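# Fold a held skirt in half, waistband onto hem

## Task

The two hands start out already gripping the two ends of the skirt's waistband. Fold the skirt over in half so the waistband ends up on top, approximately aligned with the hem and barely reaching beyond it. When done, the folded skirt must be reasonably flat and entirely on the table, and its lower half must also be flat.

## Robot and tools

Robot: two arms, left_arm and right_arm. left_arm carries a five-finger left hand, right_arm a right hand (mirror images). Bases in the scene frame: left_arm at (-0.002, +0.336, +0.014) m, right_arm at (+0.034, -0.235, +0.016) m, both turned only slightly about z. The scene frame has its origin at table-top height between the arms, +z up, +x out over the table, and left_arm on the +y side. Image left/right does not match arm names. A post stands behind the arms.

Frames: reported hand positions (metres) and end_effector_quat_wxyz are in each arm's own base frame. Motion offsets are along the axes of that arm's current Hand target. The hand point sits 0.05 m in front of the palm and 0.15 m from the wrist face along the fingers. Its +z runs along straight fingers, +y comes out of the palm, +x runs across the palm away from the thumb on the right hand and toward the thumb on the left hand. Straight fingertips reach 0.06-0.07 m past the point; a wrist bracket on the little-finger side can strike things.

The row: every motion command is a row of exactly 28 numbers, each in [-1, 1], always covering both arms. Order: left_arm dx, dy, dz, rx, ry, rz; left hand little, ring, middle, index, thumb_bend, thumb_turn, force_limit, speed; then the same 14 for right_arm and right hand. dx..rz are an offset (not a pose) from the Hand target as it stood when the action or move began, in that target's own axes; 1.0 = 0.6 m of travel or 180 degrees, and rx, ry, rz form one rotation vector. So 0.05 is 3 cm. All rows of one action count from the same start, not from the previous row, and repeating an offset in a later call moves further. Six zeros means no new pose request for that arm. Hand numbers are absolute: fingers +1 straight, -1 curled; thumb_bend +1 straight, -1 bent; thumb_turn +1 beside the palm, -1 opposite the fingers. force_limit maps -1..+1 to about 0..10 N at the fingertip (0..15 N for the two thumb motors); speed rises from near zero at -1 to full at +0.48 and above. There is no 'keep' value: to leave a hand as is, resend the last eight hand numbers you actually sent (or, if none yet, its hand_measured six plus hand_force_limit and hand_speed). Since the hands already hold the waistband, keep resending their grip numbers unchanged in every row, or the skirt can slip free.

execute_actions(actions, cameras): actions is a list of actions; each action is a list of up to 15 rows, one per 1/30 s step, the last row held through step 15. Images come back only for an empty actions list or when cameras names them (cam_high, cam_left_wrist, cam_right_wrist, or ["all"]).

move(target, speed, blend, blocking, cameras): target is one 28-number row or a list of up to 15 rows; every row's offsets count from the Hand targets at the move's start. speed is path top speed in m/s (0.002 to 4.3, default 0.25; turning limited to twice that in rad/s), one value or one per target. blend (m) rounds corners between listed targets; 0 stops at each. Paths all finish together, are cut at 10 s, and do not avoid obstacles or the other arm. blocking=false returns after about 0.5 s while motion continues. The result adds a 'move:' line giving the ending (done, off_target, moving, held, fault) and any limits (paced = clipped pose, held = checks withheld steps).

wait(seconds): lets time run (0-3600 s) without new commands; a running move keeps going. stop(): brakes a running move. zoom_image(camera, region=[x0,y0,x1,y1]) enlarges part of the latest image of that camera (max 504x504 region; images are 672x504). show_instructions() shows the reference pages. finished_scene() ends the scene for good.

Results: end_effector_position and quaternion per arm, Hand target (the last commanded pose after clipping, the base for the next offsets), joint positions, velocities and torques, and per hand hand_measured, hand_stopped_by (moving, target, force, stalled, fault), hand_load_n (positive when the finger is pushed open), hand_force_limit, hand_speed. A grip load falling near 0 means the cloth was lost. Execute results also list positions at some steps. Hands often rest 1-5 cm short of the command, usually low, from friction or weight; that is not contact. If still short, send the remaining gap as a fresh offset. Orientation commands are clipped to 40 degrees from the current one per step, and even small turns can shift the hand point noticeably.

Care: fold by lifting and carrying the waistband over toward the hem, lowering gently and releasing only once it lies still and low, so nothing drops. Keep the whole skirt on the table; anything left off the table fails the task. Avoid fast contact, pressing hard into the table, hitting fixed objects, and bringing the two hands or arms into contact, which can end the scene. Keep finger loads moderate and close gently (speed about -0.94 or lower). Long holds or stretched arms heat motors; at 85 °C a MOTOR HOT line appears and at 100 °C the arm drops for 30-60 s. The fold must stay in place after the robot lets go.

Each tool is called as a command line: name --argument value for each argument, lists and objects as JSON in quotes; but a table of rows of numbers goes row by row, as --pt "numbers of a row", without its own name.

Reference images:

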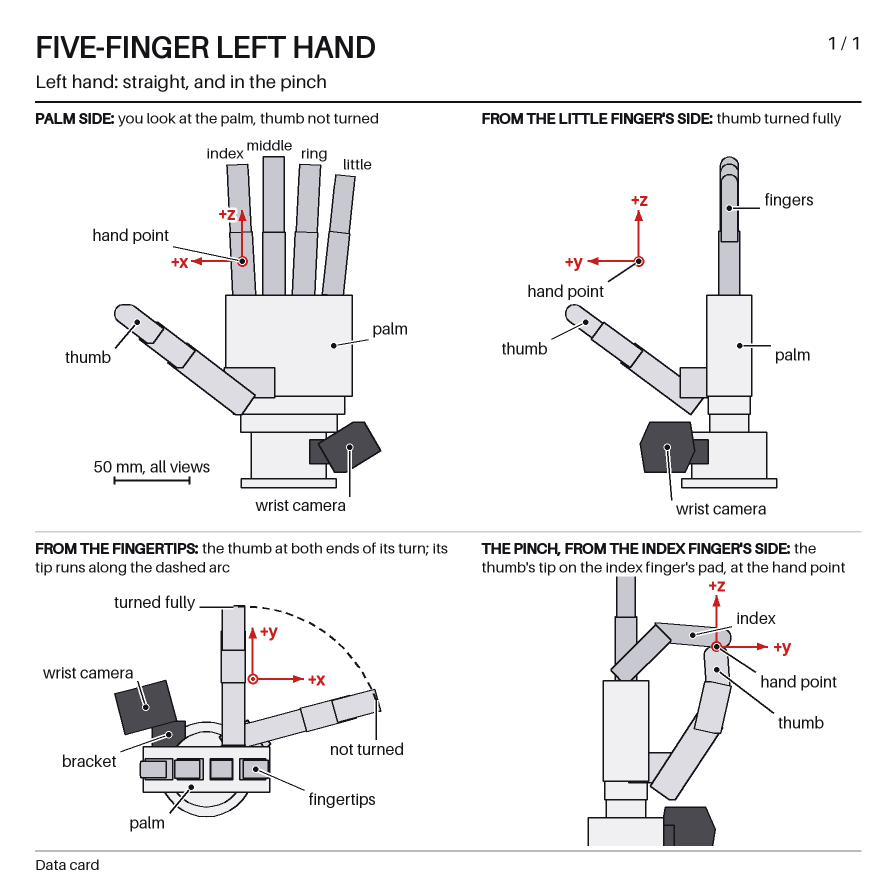

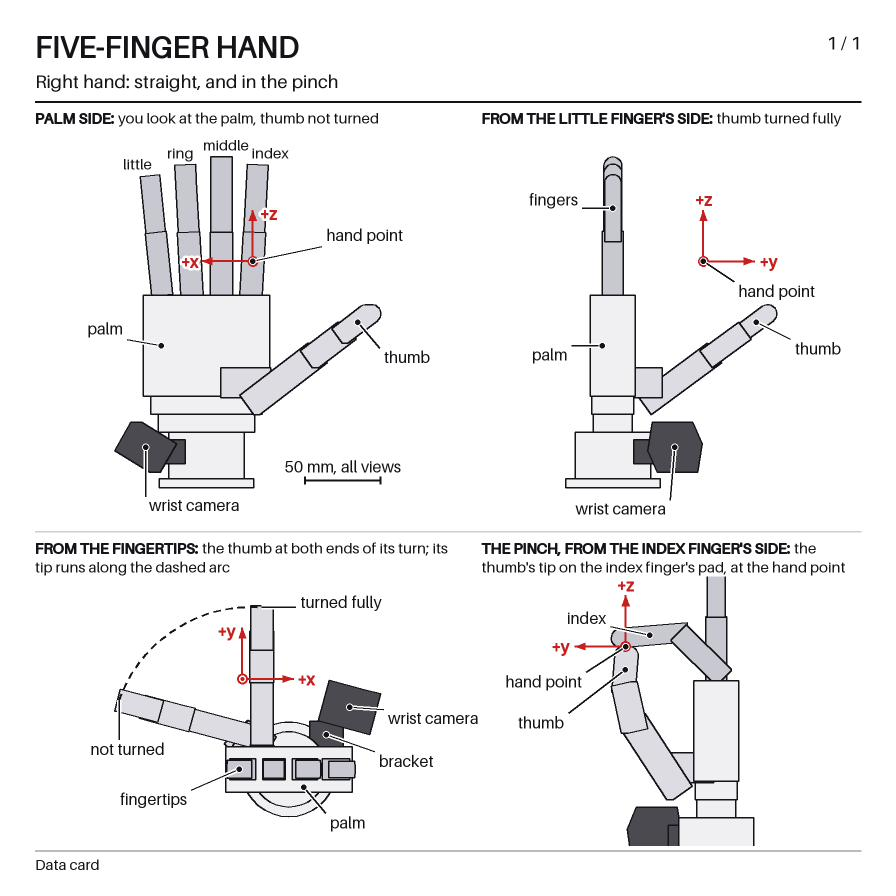

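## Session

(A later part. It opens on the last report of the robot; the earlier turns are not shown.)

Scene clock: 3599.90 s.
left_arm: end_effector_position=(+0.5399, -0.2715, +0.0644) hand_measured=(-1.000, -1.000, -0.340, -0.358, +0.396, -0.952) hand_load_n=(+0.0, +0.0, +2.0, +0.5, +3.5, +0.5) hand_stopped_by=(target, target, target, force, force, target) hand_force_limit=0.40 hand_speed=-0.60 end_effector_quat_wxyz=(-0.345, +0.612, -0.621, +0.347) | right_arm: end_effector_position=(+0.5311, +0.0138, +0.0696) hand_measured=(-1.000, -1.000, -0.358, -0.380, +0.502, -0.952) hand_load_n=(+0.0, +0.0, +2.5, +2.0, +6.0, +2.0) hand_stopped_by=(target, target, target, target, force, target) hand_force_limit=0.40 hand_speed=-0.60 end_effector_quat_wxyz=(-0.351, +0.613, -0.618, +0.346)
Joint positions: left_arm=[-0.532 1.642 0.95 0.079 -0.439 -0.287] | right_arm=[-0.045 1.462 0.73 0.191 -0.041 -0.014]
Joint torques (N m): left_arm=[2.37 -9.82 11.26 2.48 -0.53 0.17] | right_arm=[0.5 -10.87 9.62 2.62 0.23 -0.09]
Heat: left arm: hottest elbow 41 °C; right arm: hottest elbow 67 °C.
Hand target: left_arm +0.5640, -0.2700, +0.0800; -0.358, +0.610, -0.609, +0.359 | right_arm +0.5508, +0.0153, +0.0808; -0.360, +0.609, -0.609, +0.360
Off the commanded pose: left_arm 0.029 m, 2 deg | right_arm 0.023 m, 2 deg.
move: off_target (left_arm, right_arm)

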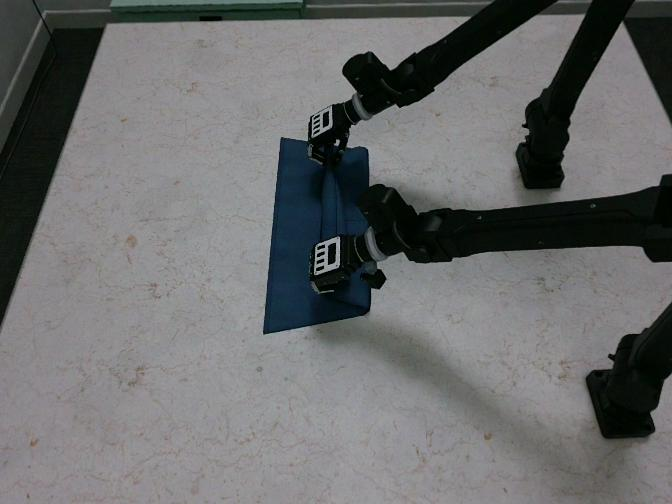

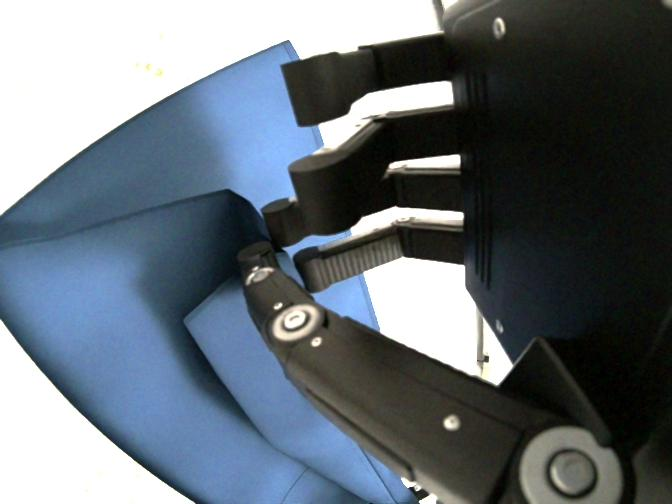

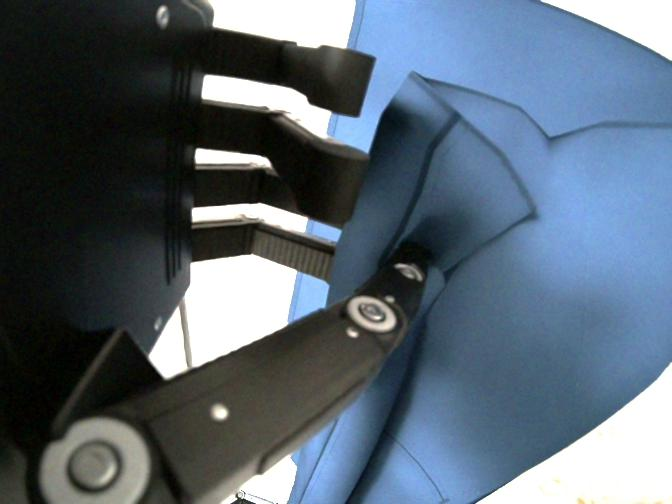

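move --pt "0.0012 0.0414 0.0801 0 0 0 -1 -1 -0.34 -0.36 0.2 -0.952 0.4 -0.6 0.0007 0.0451 0.0631 0 0 0 -1 -1 -0.36 -0.38 0.15 -0.952 0.4 -0.6" --speed '[0.1]' --cameras '["all"]'

Scene clock: 3625.23 s.
left_arm: end_effector_position=(+0.5729, -0.2732, +0.0295) hand_measured=(-1.000, -1.000, -0.340, -0.358, +0.396, -0.952) hand_load_n=(+0.0, +0.0, +2.0, +0.0, +4.0, +0.5) hand_stopped_by=(target, target, target, force, force, target) hand_force_limit=0.40 hand_speed=-0.60 end_effector_quat_wxyz=(-0.348, +0.611, -0.617, +0.353) | right_arm: end_effector_position=(+0.5525, +0.0129, +0.0368) hand_measured=(-1.000, -1.000, -0.358, -0.380, +0.502, -0.952) hand_load_n=(+0.0, +0.0, +3.0, +1.5, +6.5, +3.5) hand_stopped_by=(target, target, target, target, force, target) hand_force_limit=0.40 hand_speed=-0.60 end_effector_quat_wxyz=(-0.356, +0.609, -0.616, +0.351)
Joint positions: left_arm=[-0.503 1.771 0.997 0.184 -0.418 -0.268] | right_arm=[-0.044 1.588 0.746 0.317 -0.039 -0.011]
Joint torques (N m): left_arm=[2.2 -10.11 10.5 2.48 -0.41 0.13] | right_arm=[0.5 -10.87 9.09 2.54 0.21 -0.11]
Heat: left arm: hottest elbow 43 °C; right arm: hottest elbow 65 °C.
Hand target: left_arm +0.5940, -0.2708, +0.0350; -0.358, +0.609, -0.609, +0.359 | right_arm +0.5709, +0.0151, +0.0388; -0.360, +0.609, -0.609, +0.359
Off the commanded pose: left_arm 0.022 m, 2 deg | right_arm 0.019 m, 1 deg.
move: off_target (left_arm, right_arm)

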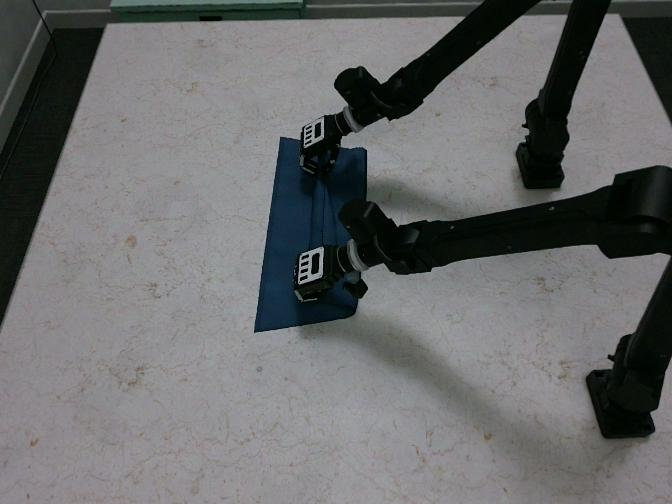

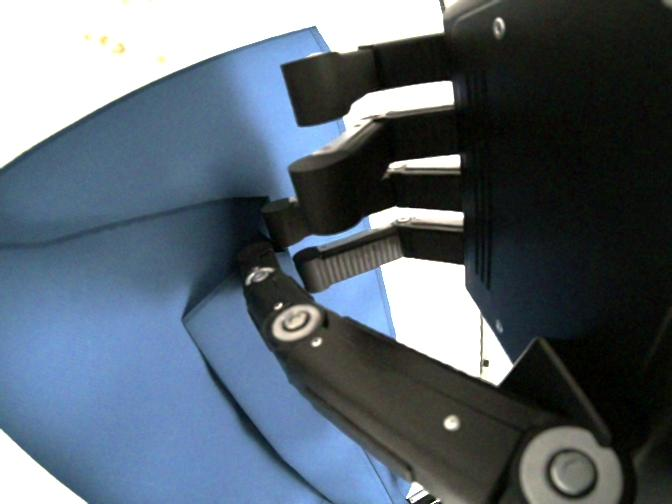

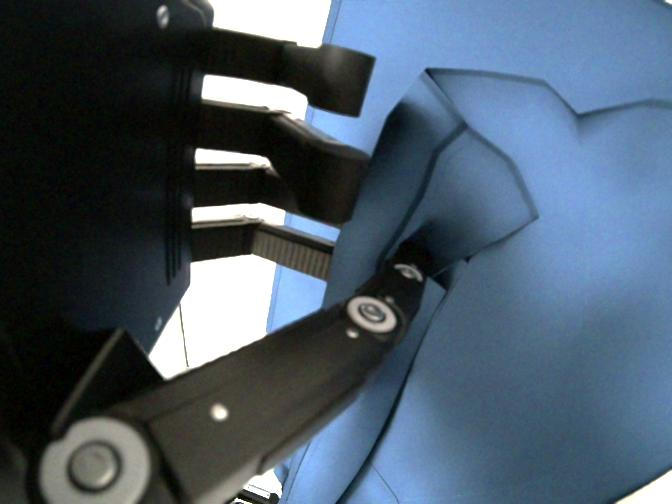

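move --pt "0 0.0369 -0.0081 0 0 0 -1 -1 -0.34 -0.36 0.2 -0.952 0.4 -0.6 0 0.0288 0.0064 0 0 0 -1 -1 -0.36 -0.38 0.15 -0.952 0.4 -0.6" --speed '[0.08]' --cameras '["all"]'

Scene clock: 3673.00 s.
left_arm: end_effector_position=(+0.5810, -0.2753, +0.0330) hand_measured=(-1.000, -1.000, -0.340, -0.358, +0.396, -0.952) hand_load_n=(+0.0, +0.0, +1.5, +0.5, +3.5, +0.5) hand_stopped_by=(target, target, target, force, force, target) hand_force_limit=0.40 hand_speed=-0.60 end_effector_quat_wxyz=(-0.357, +0.609, -0.605, +0.367) | right_arm: end_effector_position=(+0.5609, +0.0124, +0.0348) hand_measured=(-1.000, -1.000, -0.358, -0.380, +0.502, -0.952) hand_load_n=(+0.0, +0.0, +4.0, +1.5, +6.5, +3.5) hand_stopped_by=(target, target, target, target, force, target) hand_force_limit=0.40 hand_speed=-0.60 end_effector_quat_wxyz=(-0.365, +0.604, -0.609, +0.362)
Joint positions: left_arm=[-0.503 1.782 0.997 0.235 -0.428 -0.267] | right_arm=[-0.044 1.614 0.746 0.377 -0.039 -0.011]
Joint torques (N m): left_arm=[0.97 -10.4 6.42 2.61 -0.45 0.06] | right_arm=[0.56 -10.75 7.1 2.44 0.17 -0.11]
Heat: left arm: hottest elbow 42 °C; right arm: hottest elbow 64 °C.
Hand target: left_arm +0.5790, -0.2708, +0.0179; -0.358, +0.609, -0.609, +0.359 | right_arm +0.5659, +0.0152, +0.0218; -0.360, +0.609, -0.609, +0.359
Off the commanded pose: left_arm 0.016 m, 1 deg | right_arm 0.014 m, 1 deg.
move: off_target (left_arm, right_arm)

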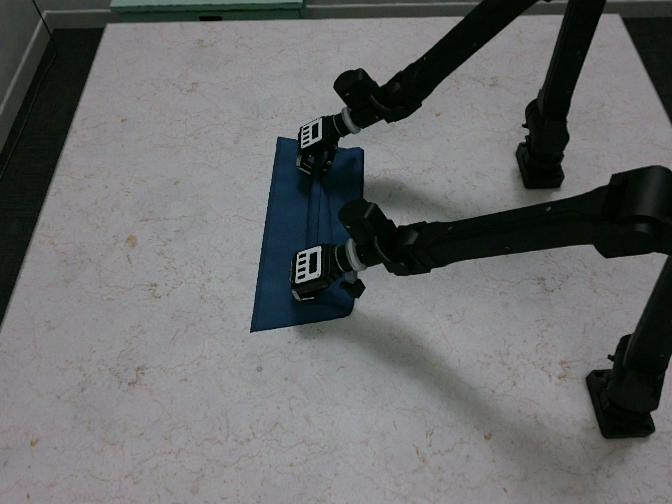

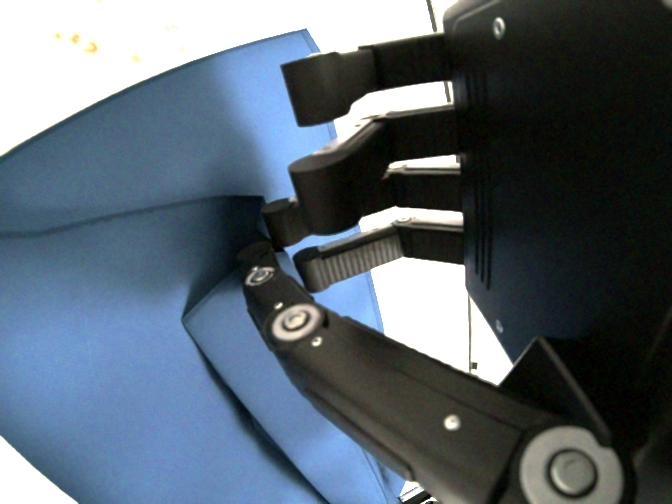

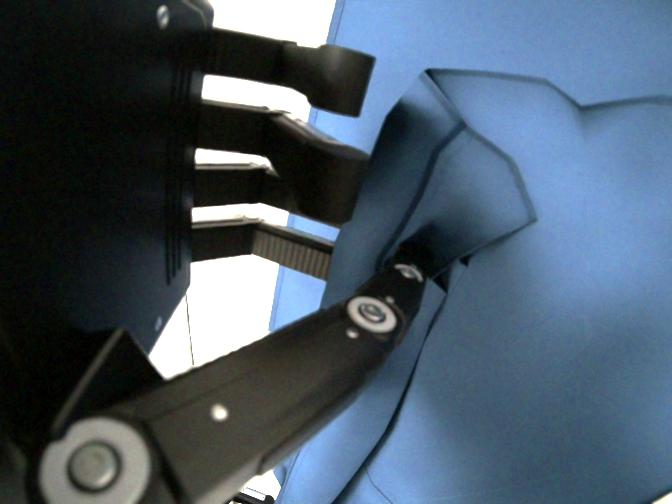

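move --pt "0 -0.0146 -0.0081 0 0 0 -1 -1 0.1 0.1 0.2 -0.952 0.4 -0.7 0 -0.0146 -0.0081 0 0 0 -1 -1 0.1 0.1 0.15 -0.952 0.4 -0.7" --pt "0 -0.0510 -0.0283 0 0 0 -1 -1 0.4 0.4 0.2 -0.952 0.4 -0.4 0 -0.0510 -0.0283 0 0 0 -1 -1 0.4 0.4 0.15 -0.952 0.4 -0.4" --pt "0 -0.1458 -0.0808 0 0 0 -1 -1 0.4 0.4 0.2 -0.952 0.4 -0.4 0 -0.1458 -0.0808 0 0 0 -1 -1 0.4 0.4 0.15 -0.952 0.4 -0.4" --speed '[0.05,0.08,0.12]' --cameras '["all"]'

Scene clock: 3689.40 s.
left_arm: end_effector_position=(+0.5642, -0.2657, +0.0940) hand_measured=(-1.000, -1.000, +0.400, +0.400, +0.394, -0.952) hand_load_n=(+0.0, +0.0, +0.0, +0.0, +0.0, +0.0) hand_stopped_by=(target, target, target, target, force, target) hand_force_limit=0.40 hand_speed=-0.40 end_effector_quat_wxyz=(-0.351, +0.613, -0.618, +0.345) | right_arm: end_effector_position=(+0.5506, +0.0122, +0.1012) hand_measured=(-1.000, -1.000, +0.400, +0.400, +0.500, -0.952) hand_load_n=(+0.0, +0.0, +0.0, +0.0, +0.0, +0.0) hand_stopped_by=(target, target, target, target, force, target) hand_force_limit=0.40 hand_speed=-0.40 end_effector_quat_wxyz=(-0.352, +0.610, -0.618, +0.349)
Joint positions: left_arm=[-0.503 1.634 1.033 -0.002 -0.43 -0.267] | right_arm=[-0.044 1.446 0.815 0.097 -0.035 -0.011]
Joint torques (N m): left_arm=[0.97 -11.58 11.73 1.47 -0.41 0.07] | right_arm=[0.56 -13.39 10.59 1.31 0.05 -0.11]
Heat: left arm: hottest elbow 41 °C; right arm: hottest elbow 62 °C.
Hand target: left_arm +0.5790, -0.2707, +0.1179; -0.358, +0.609, -0.609, +0.359 | right_arm +0.5655, +0.0150, +0.1217; -0.360, +0.609, -0.609, +0.359
Off the commanded pose: left_arm 0.029 m, 2 deg | right_arm 0.026 m, 2 deg.
move: off_target (left_arm, right_arm); target 2's new numbers were sent with right_arm's hand 0.025 m and 2 deg from that target

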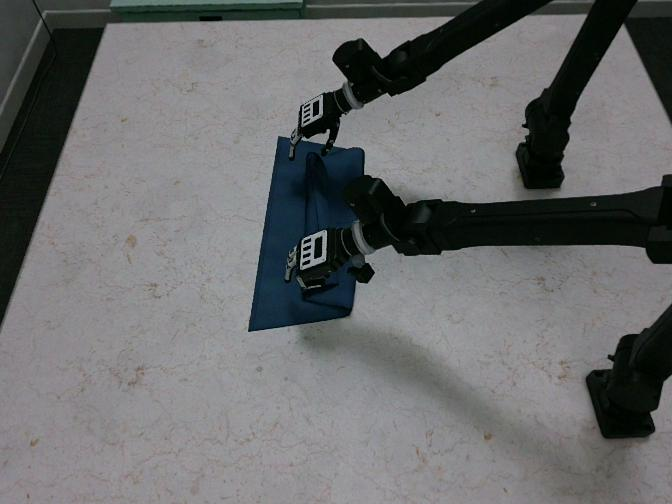

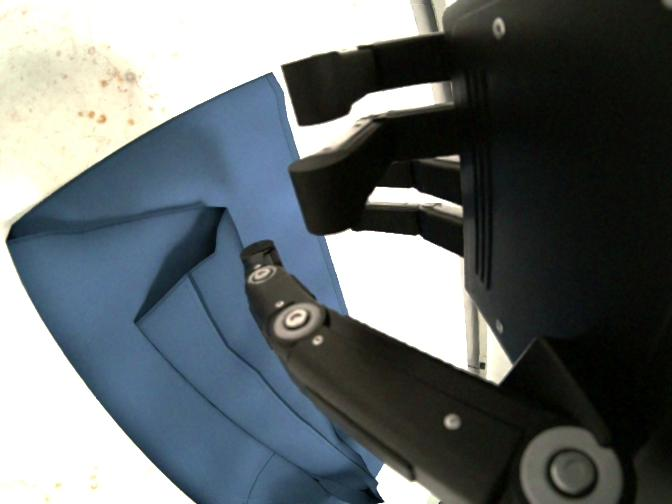

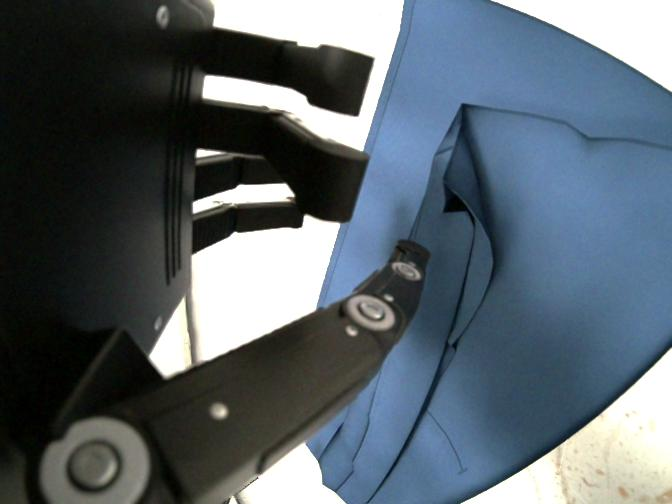

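zoom_image --camera "cam_high" --region '[230, 110, 400, 340]'

zoom_image --camera "cam_right_wrist" --region '[280, 0, 672, 504]'

Scaled by 2.191 from the camera's image (finer frame: 960x720).

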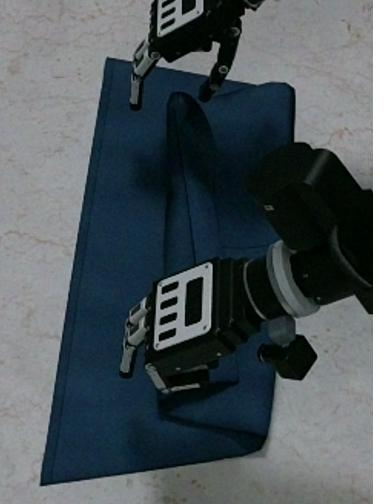

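Scaled by 1.000.

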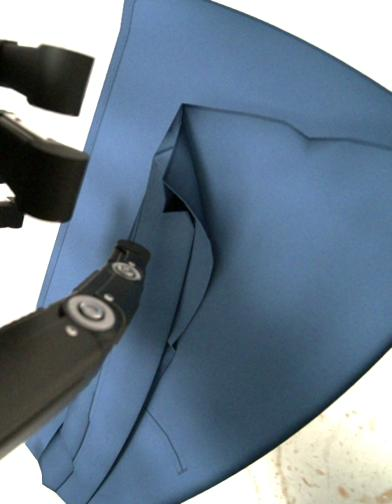

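move --pt "0.115 0.0940 -0.2452 -0.0889 0 0 1 1 1 1 -0.6 -0.952 0.4 0.0 -0.1088 0.1008 -0.2447 -0.0889 0 0 1 1 1 1 -0.6 -0.952 0.4 0.0" --speed '[0.2]' --cameras '["all"]'

Scene clock: 3755.13 s.
left_arm: end_effector_position=(+0.4115, -0.3256, +0.1121) hand_measured=(+1.000, +1.000, +1.000, +1.000, -0.600, -0.952) hand_load_n=(+0.0, +0.0, +0.0, +0.0, +0.0, +0.0) hand_stopped_by=(target, target, target, target, target, target) hand_force_limit=0.40 hand_speed=0.00 end_effector_quat_wxyz=(-0.270, +0.652, -0.665, +0.246) | right_arm: end_effector_position=(+0.4172, +0.0756, +0.1455) hand_measured=(+1.000, +1.000, +1.000, +1.000, -0.600, -0.952) hand_load_n=(+0.0, +0.0, +0.0, +0.0, +0.0, +0.0) hand_stopped_by=(target, target, target, target, target, target) hand_force_limit=0.40 hand_speed=0.00 end_effector_quat_wxyz=(-0.277, +0.649, -0.652, +0.279)
Joint positions: left_arm=[-0.748 1.474 1.055 -0.571 -0.501 -0.576] | right_arm=[0.143 1.089 0.761 -0.441 0.107 0.102]
Joint torques (N m): left_arm=[0.38 -10.17 12.53 0.92 -0.56 -0.09] | right_arm=[0.97 -8.76 7.46 1.06 0.14 0.04]
Heat: left arm: hottest elbow 45 °C; right arm: hottest elbow 62 °C.
Hand target: left_arm +0.4231, -0.3395, +0.1401; -0.270, +0.654, -0.653, +0.271 | right_arm +0.4077, +0.0801, +0.1397; -0.272, +0.653, -0.653, +0.271
Off the commanded pose: left_arm 0.033 m, 3 deg | right_arm 0.012 m, 1 deg.
move: off_target (left_arm, right_arm)

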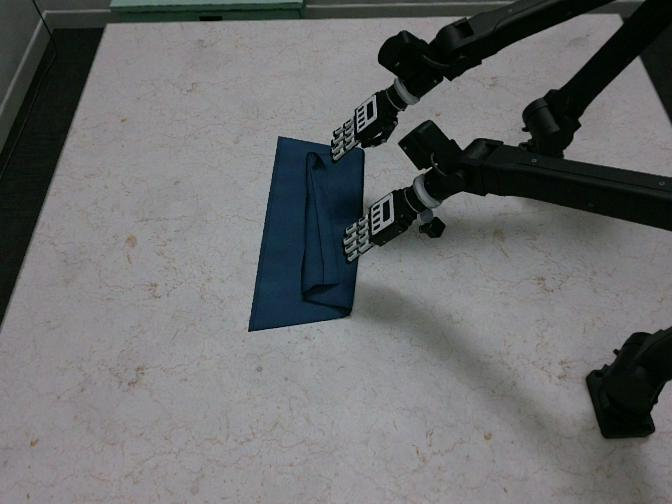

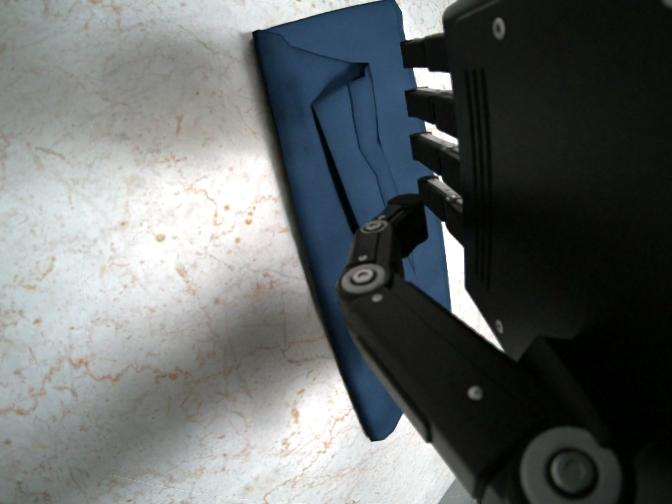

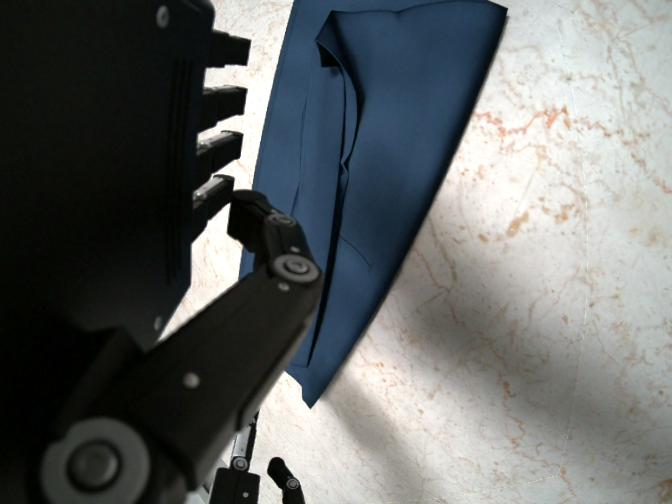

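zoom_image --camera "cam_high" --region '[230, 110, 430, 350]'

zoom_image --camera "cam_left_wrist" --region '[230, 0, 480, 250]'

zoom_image --camera "cam_right_wrist" --region '[240, 0, 490, 250]'

Scaled by 2.100 from the camera's image (finer frame: 960x720).

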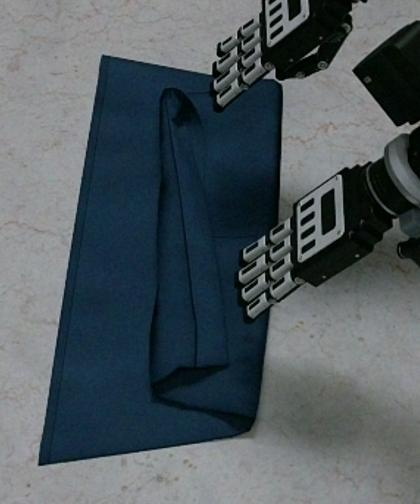

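Scaled by 2.016 from the camera's image (finer frame: 960x720).

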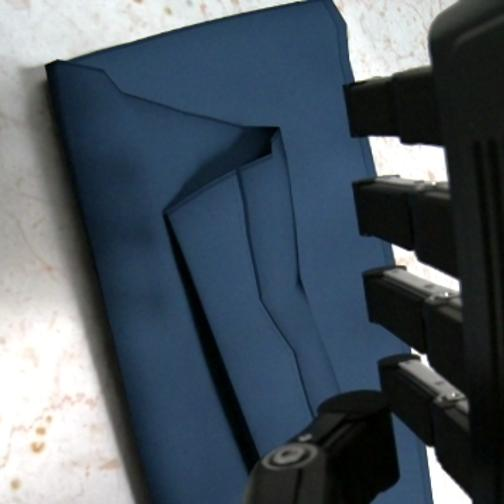

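Scaled by 2.016 from the camera's image (finer frame: 960x720).

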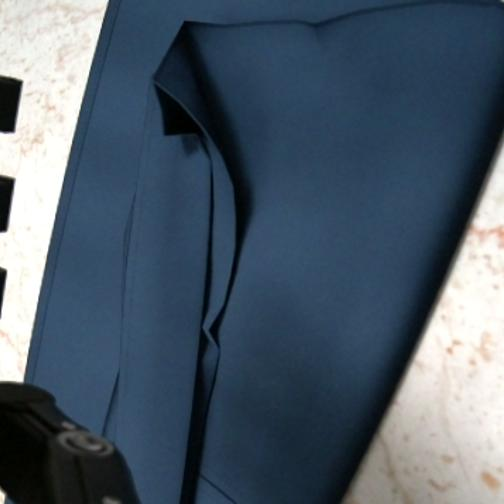

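move --pt "0 0.1355 0.0884 0 0 0 1 1 1 1 -0.6 -0.952 0.4 0.0 0 0.1332 0.0908 0 0 0 1 1 1 1 -0.6 -0.952 0.4 0.0" --speed '[0.15]' --cameras '["all"]'

Scene clock: 3806.00 s.
left_arm: end_effector_position=(+0.4043, -0.3348, +0.0495) hand_measured=(+1.000, +1.000, +1.000, +1.000, -0.600, -0.952) hand_load_n=(+0.0, +0.0, +0.0, +0.0, +0.0, +0.0) hand_stopped_by=(target, target, target, target, target, target) hand_force_limit=0.40 hand_speed=0.00 end_effector_quat_wxyz=(-0.271, +0.653, -0.654, +0.267) | right_arm: end_effector_position=(+0.3924, +0.0742, +0.0534) hand_measured=(+1.000, +1.000, +1.000, +1.000, -0.600, -0.952) hand_load_n=(+0.0, +0.0, +0.0, +0.0, +0.0, +0.0) hand_stopped_by=(target, target, target, target, target, target) hand_force_limit=0.40 hand_speed=0.00 end_effector_quat_wxyz=(-0.273, +0.650, -0.654, +0.276)
Joint positions: left_arm=[-0.776 1.546 0.932 -0.343 -0.52 -0.606] | right_arm=[0.151 1.164 0.547 -0.163 0.114 0.109]
Joint torques (N m): left_arm=[0.03 -8.7 7.54 2.02 -0.56 -0.09] | right_arm=[1.03 -6.01 6.64 2.32 0.14 0.03]
Heat: left arm: hottest elbow 46 °C; right arm: hottest elbow 59 °C.
Hand target: left_arm +0.4030, -0.3397, +0.0451; -0.270, +0.653, -0.653, +0.271 | right_arm +0.3900, +0.0801, +0.0446; -0.272, +0.653, -0.653, +0.271
Off the commanded pose: left_arm 0.007 m, 0 deg | right_arm 0.011 m, 1 deg.
move: off_target (right_arm)

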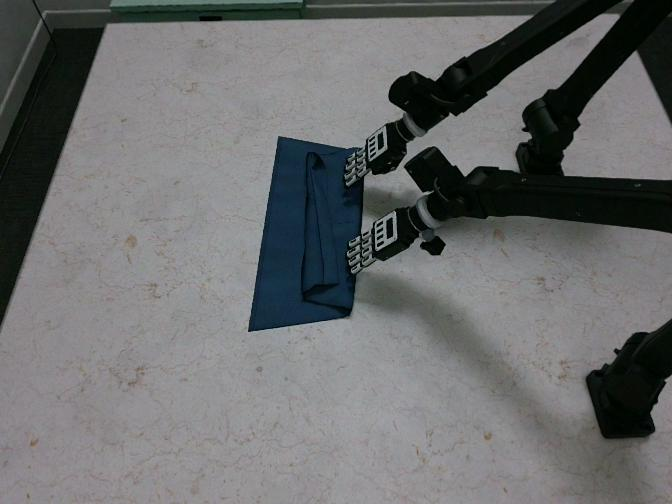

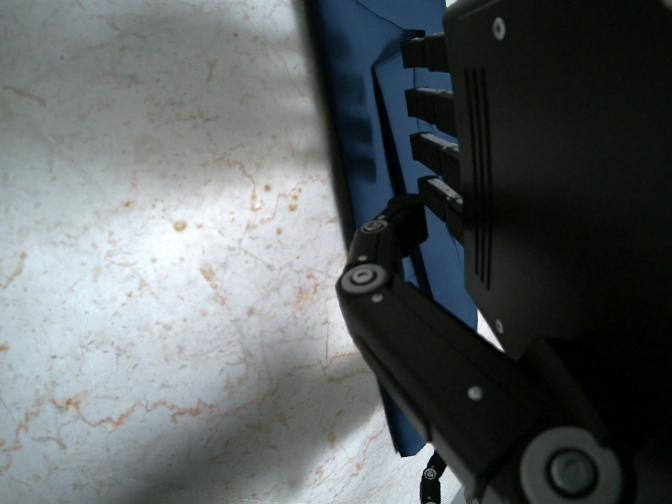

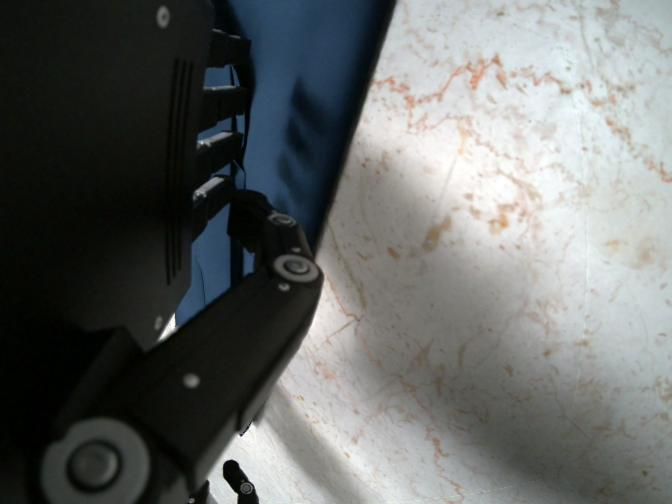

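zoom_image --camera "cam_high" --region '[280, 130, 440, 330]'

zoom_image --camera "cam_left_wrist" --region '[300, 0, 500, 250]'

Scaled by 2.520 from the camera's image (finer frame: 960x720).

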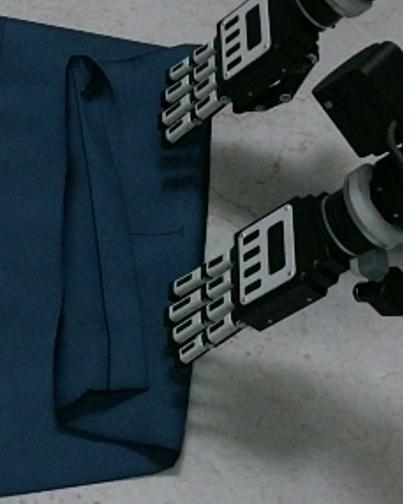

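Scaled by 2.016 from the camera's image (finer frame: 960x720).

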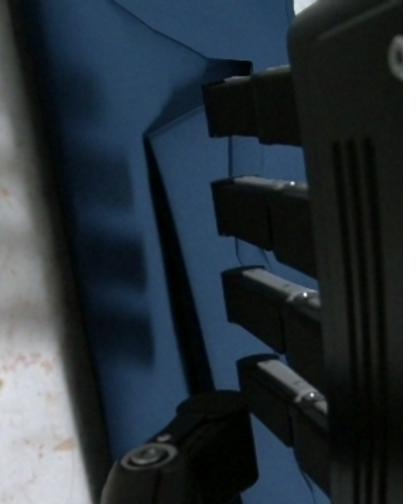

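move --pt "0 0.0389 0.0389 0 0 0 1 1 1 1 -0.6 -0.952 0.4 0.0 0 0.0448 0.0448 0 0 0 1 1 1 1 -0.6 -0.952 0.4 0.0" --speed '[0.1]' --cameras '["all"]'

zoom_image --camera "cam_high" --region '[280, 130, 440, 330]'

zoom_image --camera "cam_left_wrist" --region '[300, 0, 500, 250]'

zoom_image --camera "cam_right_wrist" --region '[160, 0, 410, 250]'

Scene clock: 3829.50 s.
left_arm: end_effector_position=(+0.4051, -0.3356, +0.0178) hand_measured=(+1.000, +1.000, +1.000, +1.000, -0.600, -0.952) hand_load_n=(+0.0, +0.0, +0.0, -0.5, +0.0, +0.0) hand_stopped_by=(target, target, target, target, target, target) hand_force_limit=0.40 hand_speed=0.00 end_effector_quat_wxyz=(-0.272, +0.653, -0.653, +0.269) | right_arm: end_effector_position=(+0.3941, +0.0744, +0.0159) hand_measured=(+1.000, +1.000, +1.000, +1.000, -0.600, -0.952) hand_load_n=(+0.0, +0.0, +0.0, +0.0, +0.0, +0.0) hand_stopped_by=(target, target, target, target, target, target) hand_force_limit=0.40 hand_speed=0.00 end_effector_quat_wxyz=(-0.274, +0.649, -0.653, +0.277)
Joint positions: left_arm=[-0.776 1.605 0.897 -0.247 -0.521 -0.607] | right_arm=[0.151 1.265 0.496 -0.009 0.114 0.109]
Joint torques (N m): left_arm=[-0.03 -8.88 6.99 2.04 -0.55 -0.1] | right_arm=[1.08 -6.53 5.81 2.36 0.14 0.02]
Heat: left arm: hottest elbow 44 °C; right arm: hottest elbow 57 °C.
Hand target: left_arm +0.4030, -0.3398, +0.0120; -0.270, +0.653, -0.653, +0.271 | right_arm +0.3901, +0.0802, +0.0065; -0.272, +0.653, -0.653, +0.271
Off the commanded pose: left_arm 0.007 m, 0 deg | right_arm 0.012 m, 1 deg.
move: off_target (right_arm)

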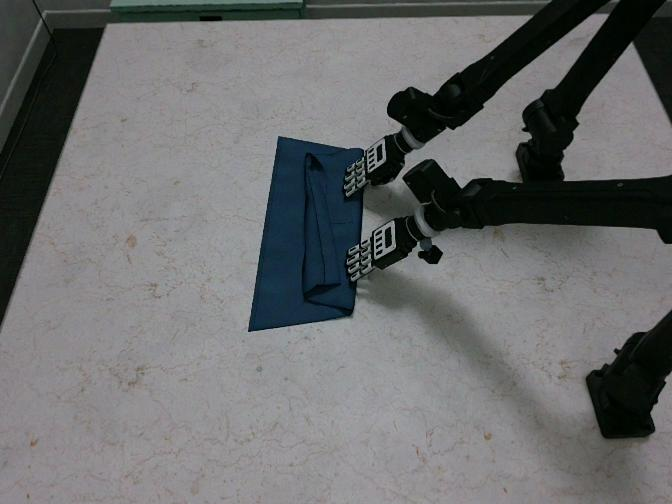

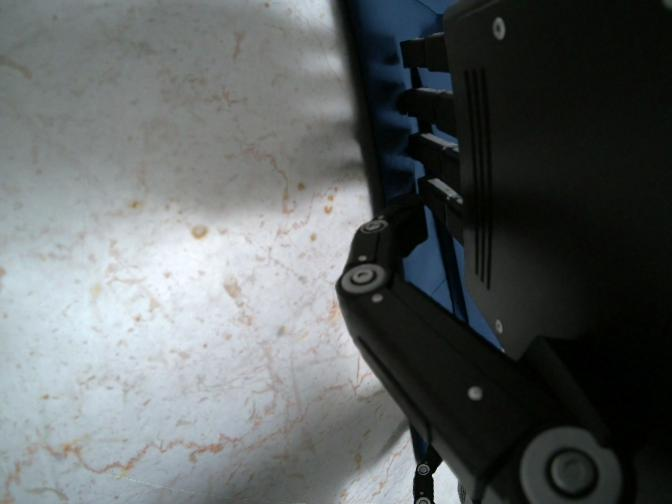

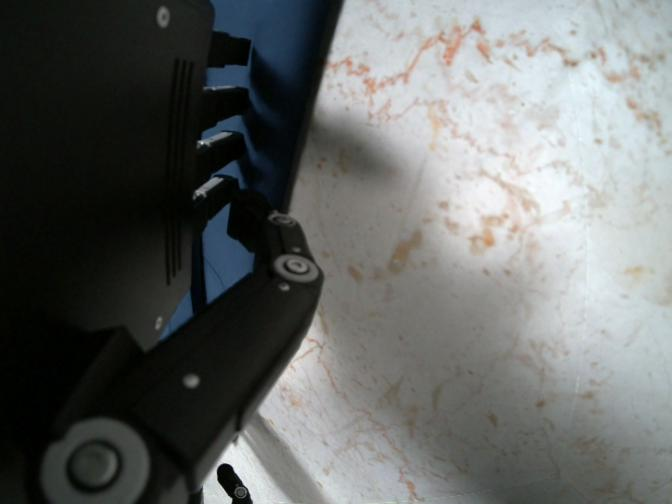

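Scaled by 2.520 from the camera's image (finer frame: 960x720).

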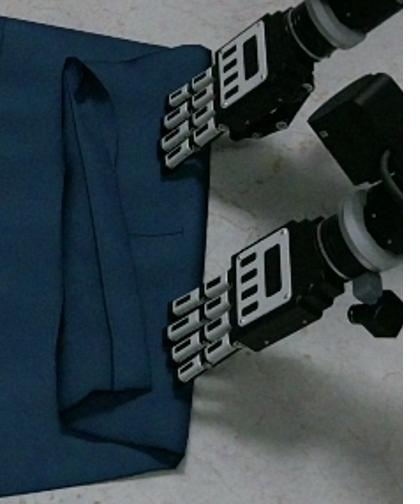

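Scaled by 2.016 from the camera's image (finer frame: 960x720).

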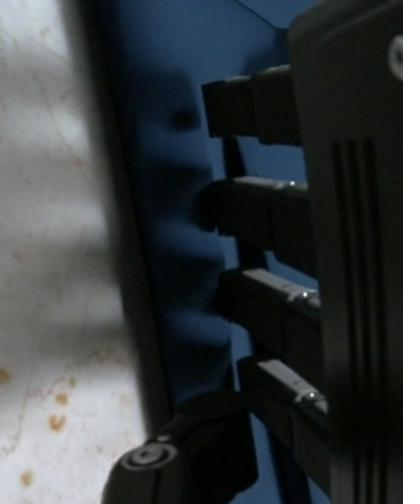

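Scaled by 2.016 from the camera's image (finer frame: 960x720).

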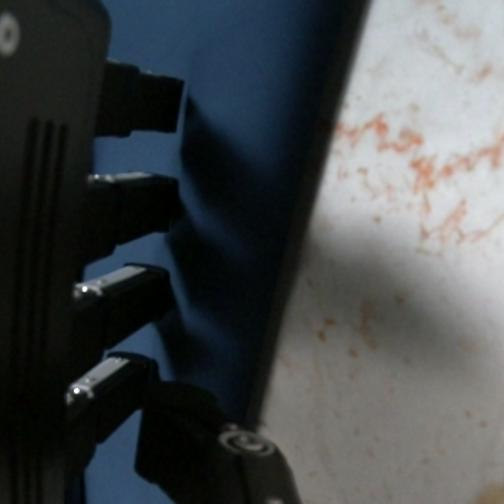

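move --pt "0 -0.0589 0.0589 0 0 0 1 1 1 1 -0.6 -0.952 0.4 0.0 0 -0.0766 0.0766 0 0 0 1 1 1 1 -0.6 -0.952 0.4 0.0" --speed '[0.1]' --cameras '["all"]'

zoom_image --camera "cam_high" --region '[260, 130, 420, 330]'

zoom_image --camera "cam_left_wrist" --region '[300, 0, 500, 250]'

zoom_image --camera "cam_right_wrist" --region '[160, 0, 410, 250]'

Scene clock: 3845.43 s.
left_arm: end_effector_position=(+0.4356, -0.3295, +0.0065) hand_measured=(+1.000, +1.000, +1.000, +1.000, -0.600, -0.952) hand_load_n=(+0.5, -0.5, +0.0, +0.0, +0.0, +0.0) hand_stopped_by=(target, target, target, target, target, target) hand_force_limit=0.40 hand_speed=0.00 end_effector_quat_wxyz=(-0.269, +0.655, -0.657, +0.259) | right_arm: end_effector_position=(+0.4445, +0.0842, +0.0137) hand_measured=(+1.000, +1.000, +1.000, +1.000, -0.600, -0.952) hand_load_n=(+0.0, +0.0, +0.0, +0.0, +0.0, +0.0) hand_stopped_by=(target, target, target, target, target, target) hand_force_limit=0.40 hand_speed=0.00 end_effector_quat_wxyz=(-0.277, +0.652, -0.650, +0.273)
Joint positions: left_arm=[-0.718 1.671 0.953 -0.234 -0.483 -0.557] | right_arm=[0.15 1.413 0.624 0.013 0.101 0.104]
Joint torques (N m): left_arm=[1.38 -8.94 10.55 1.98 -0.28 0.09] | right_arm=[-1.03 -7.06 8.39 1.84 -0.14 -0.13]
Heat: left arm: hottest elbow 43 °C; right arm: hottest elbow 56 °C.
Hand target: left_arm +0.4530, -0.3398, +0.0121; -0.270, +0.653, -0.653, +0.271 | right_arm +0.4551, +0.0803, +0.0067; -0.272, +0.653, -0.653, +0.271
Off the commanded pose: left_arm 0.021 m, 1 deg | right_arm 0.013 m, 1 deg.
move: off_target (left_arm, right_arm)

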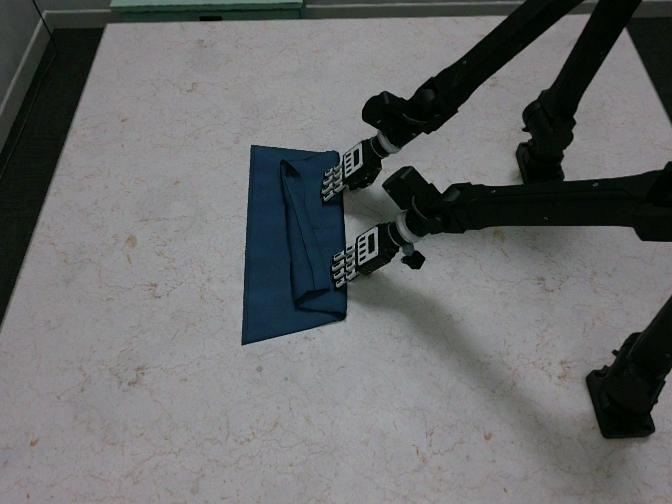

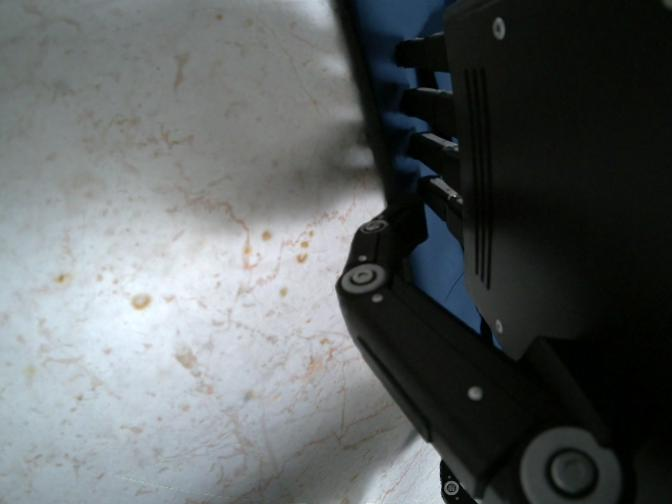

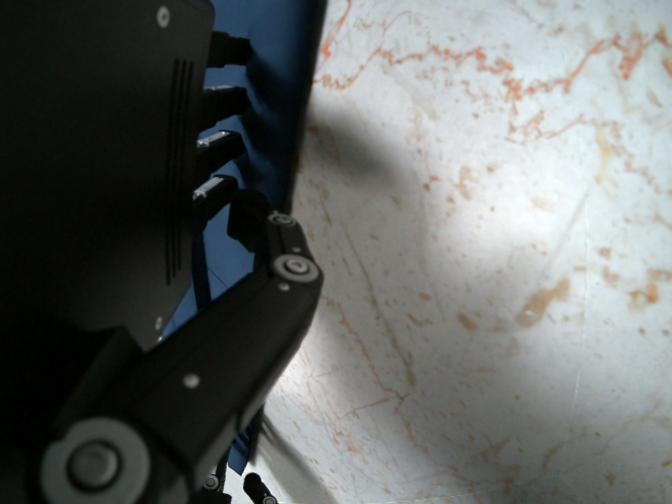

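Scaled by 2.520 from the camera's image (finer frame: 960x720).

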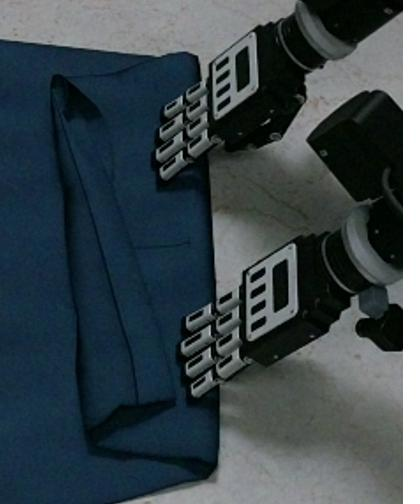

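Scaled by 2.016 from the camera's image (finer frame: 960x720).

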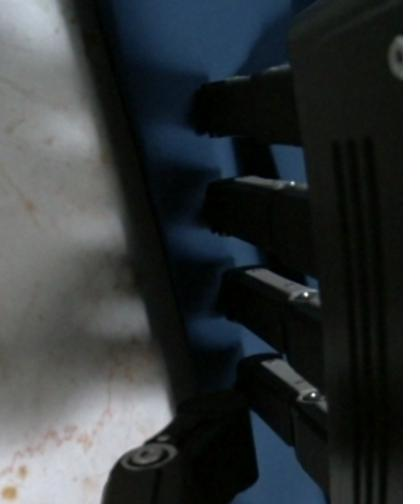

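Scaled by 2.016 from the camera's image (finer frame: 960x720).

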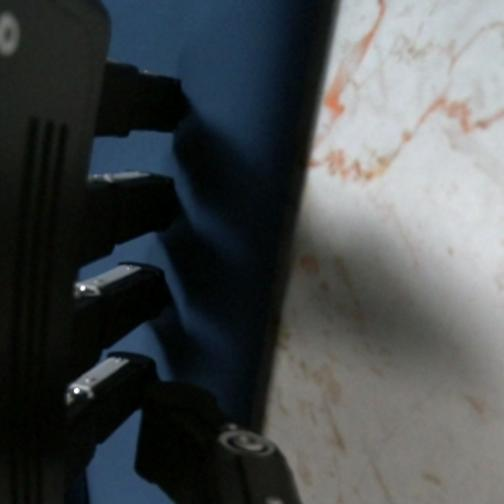

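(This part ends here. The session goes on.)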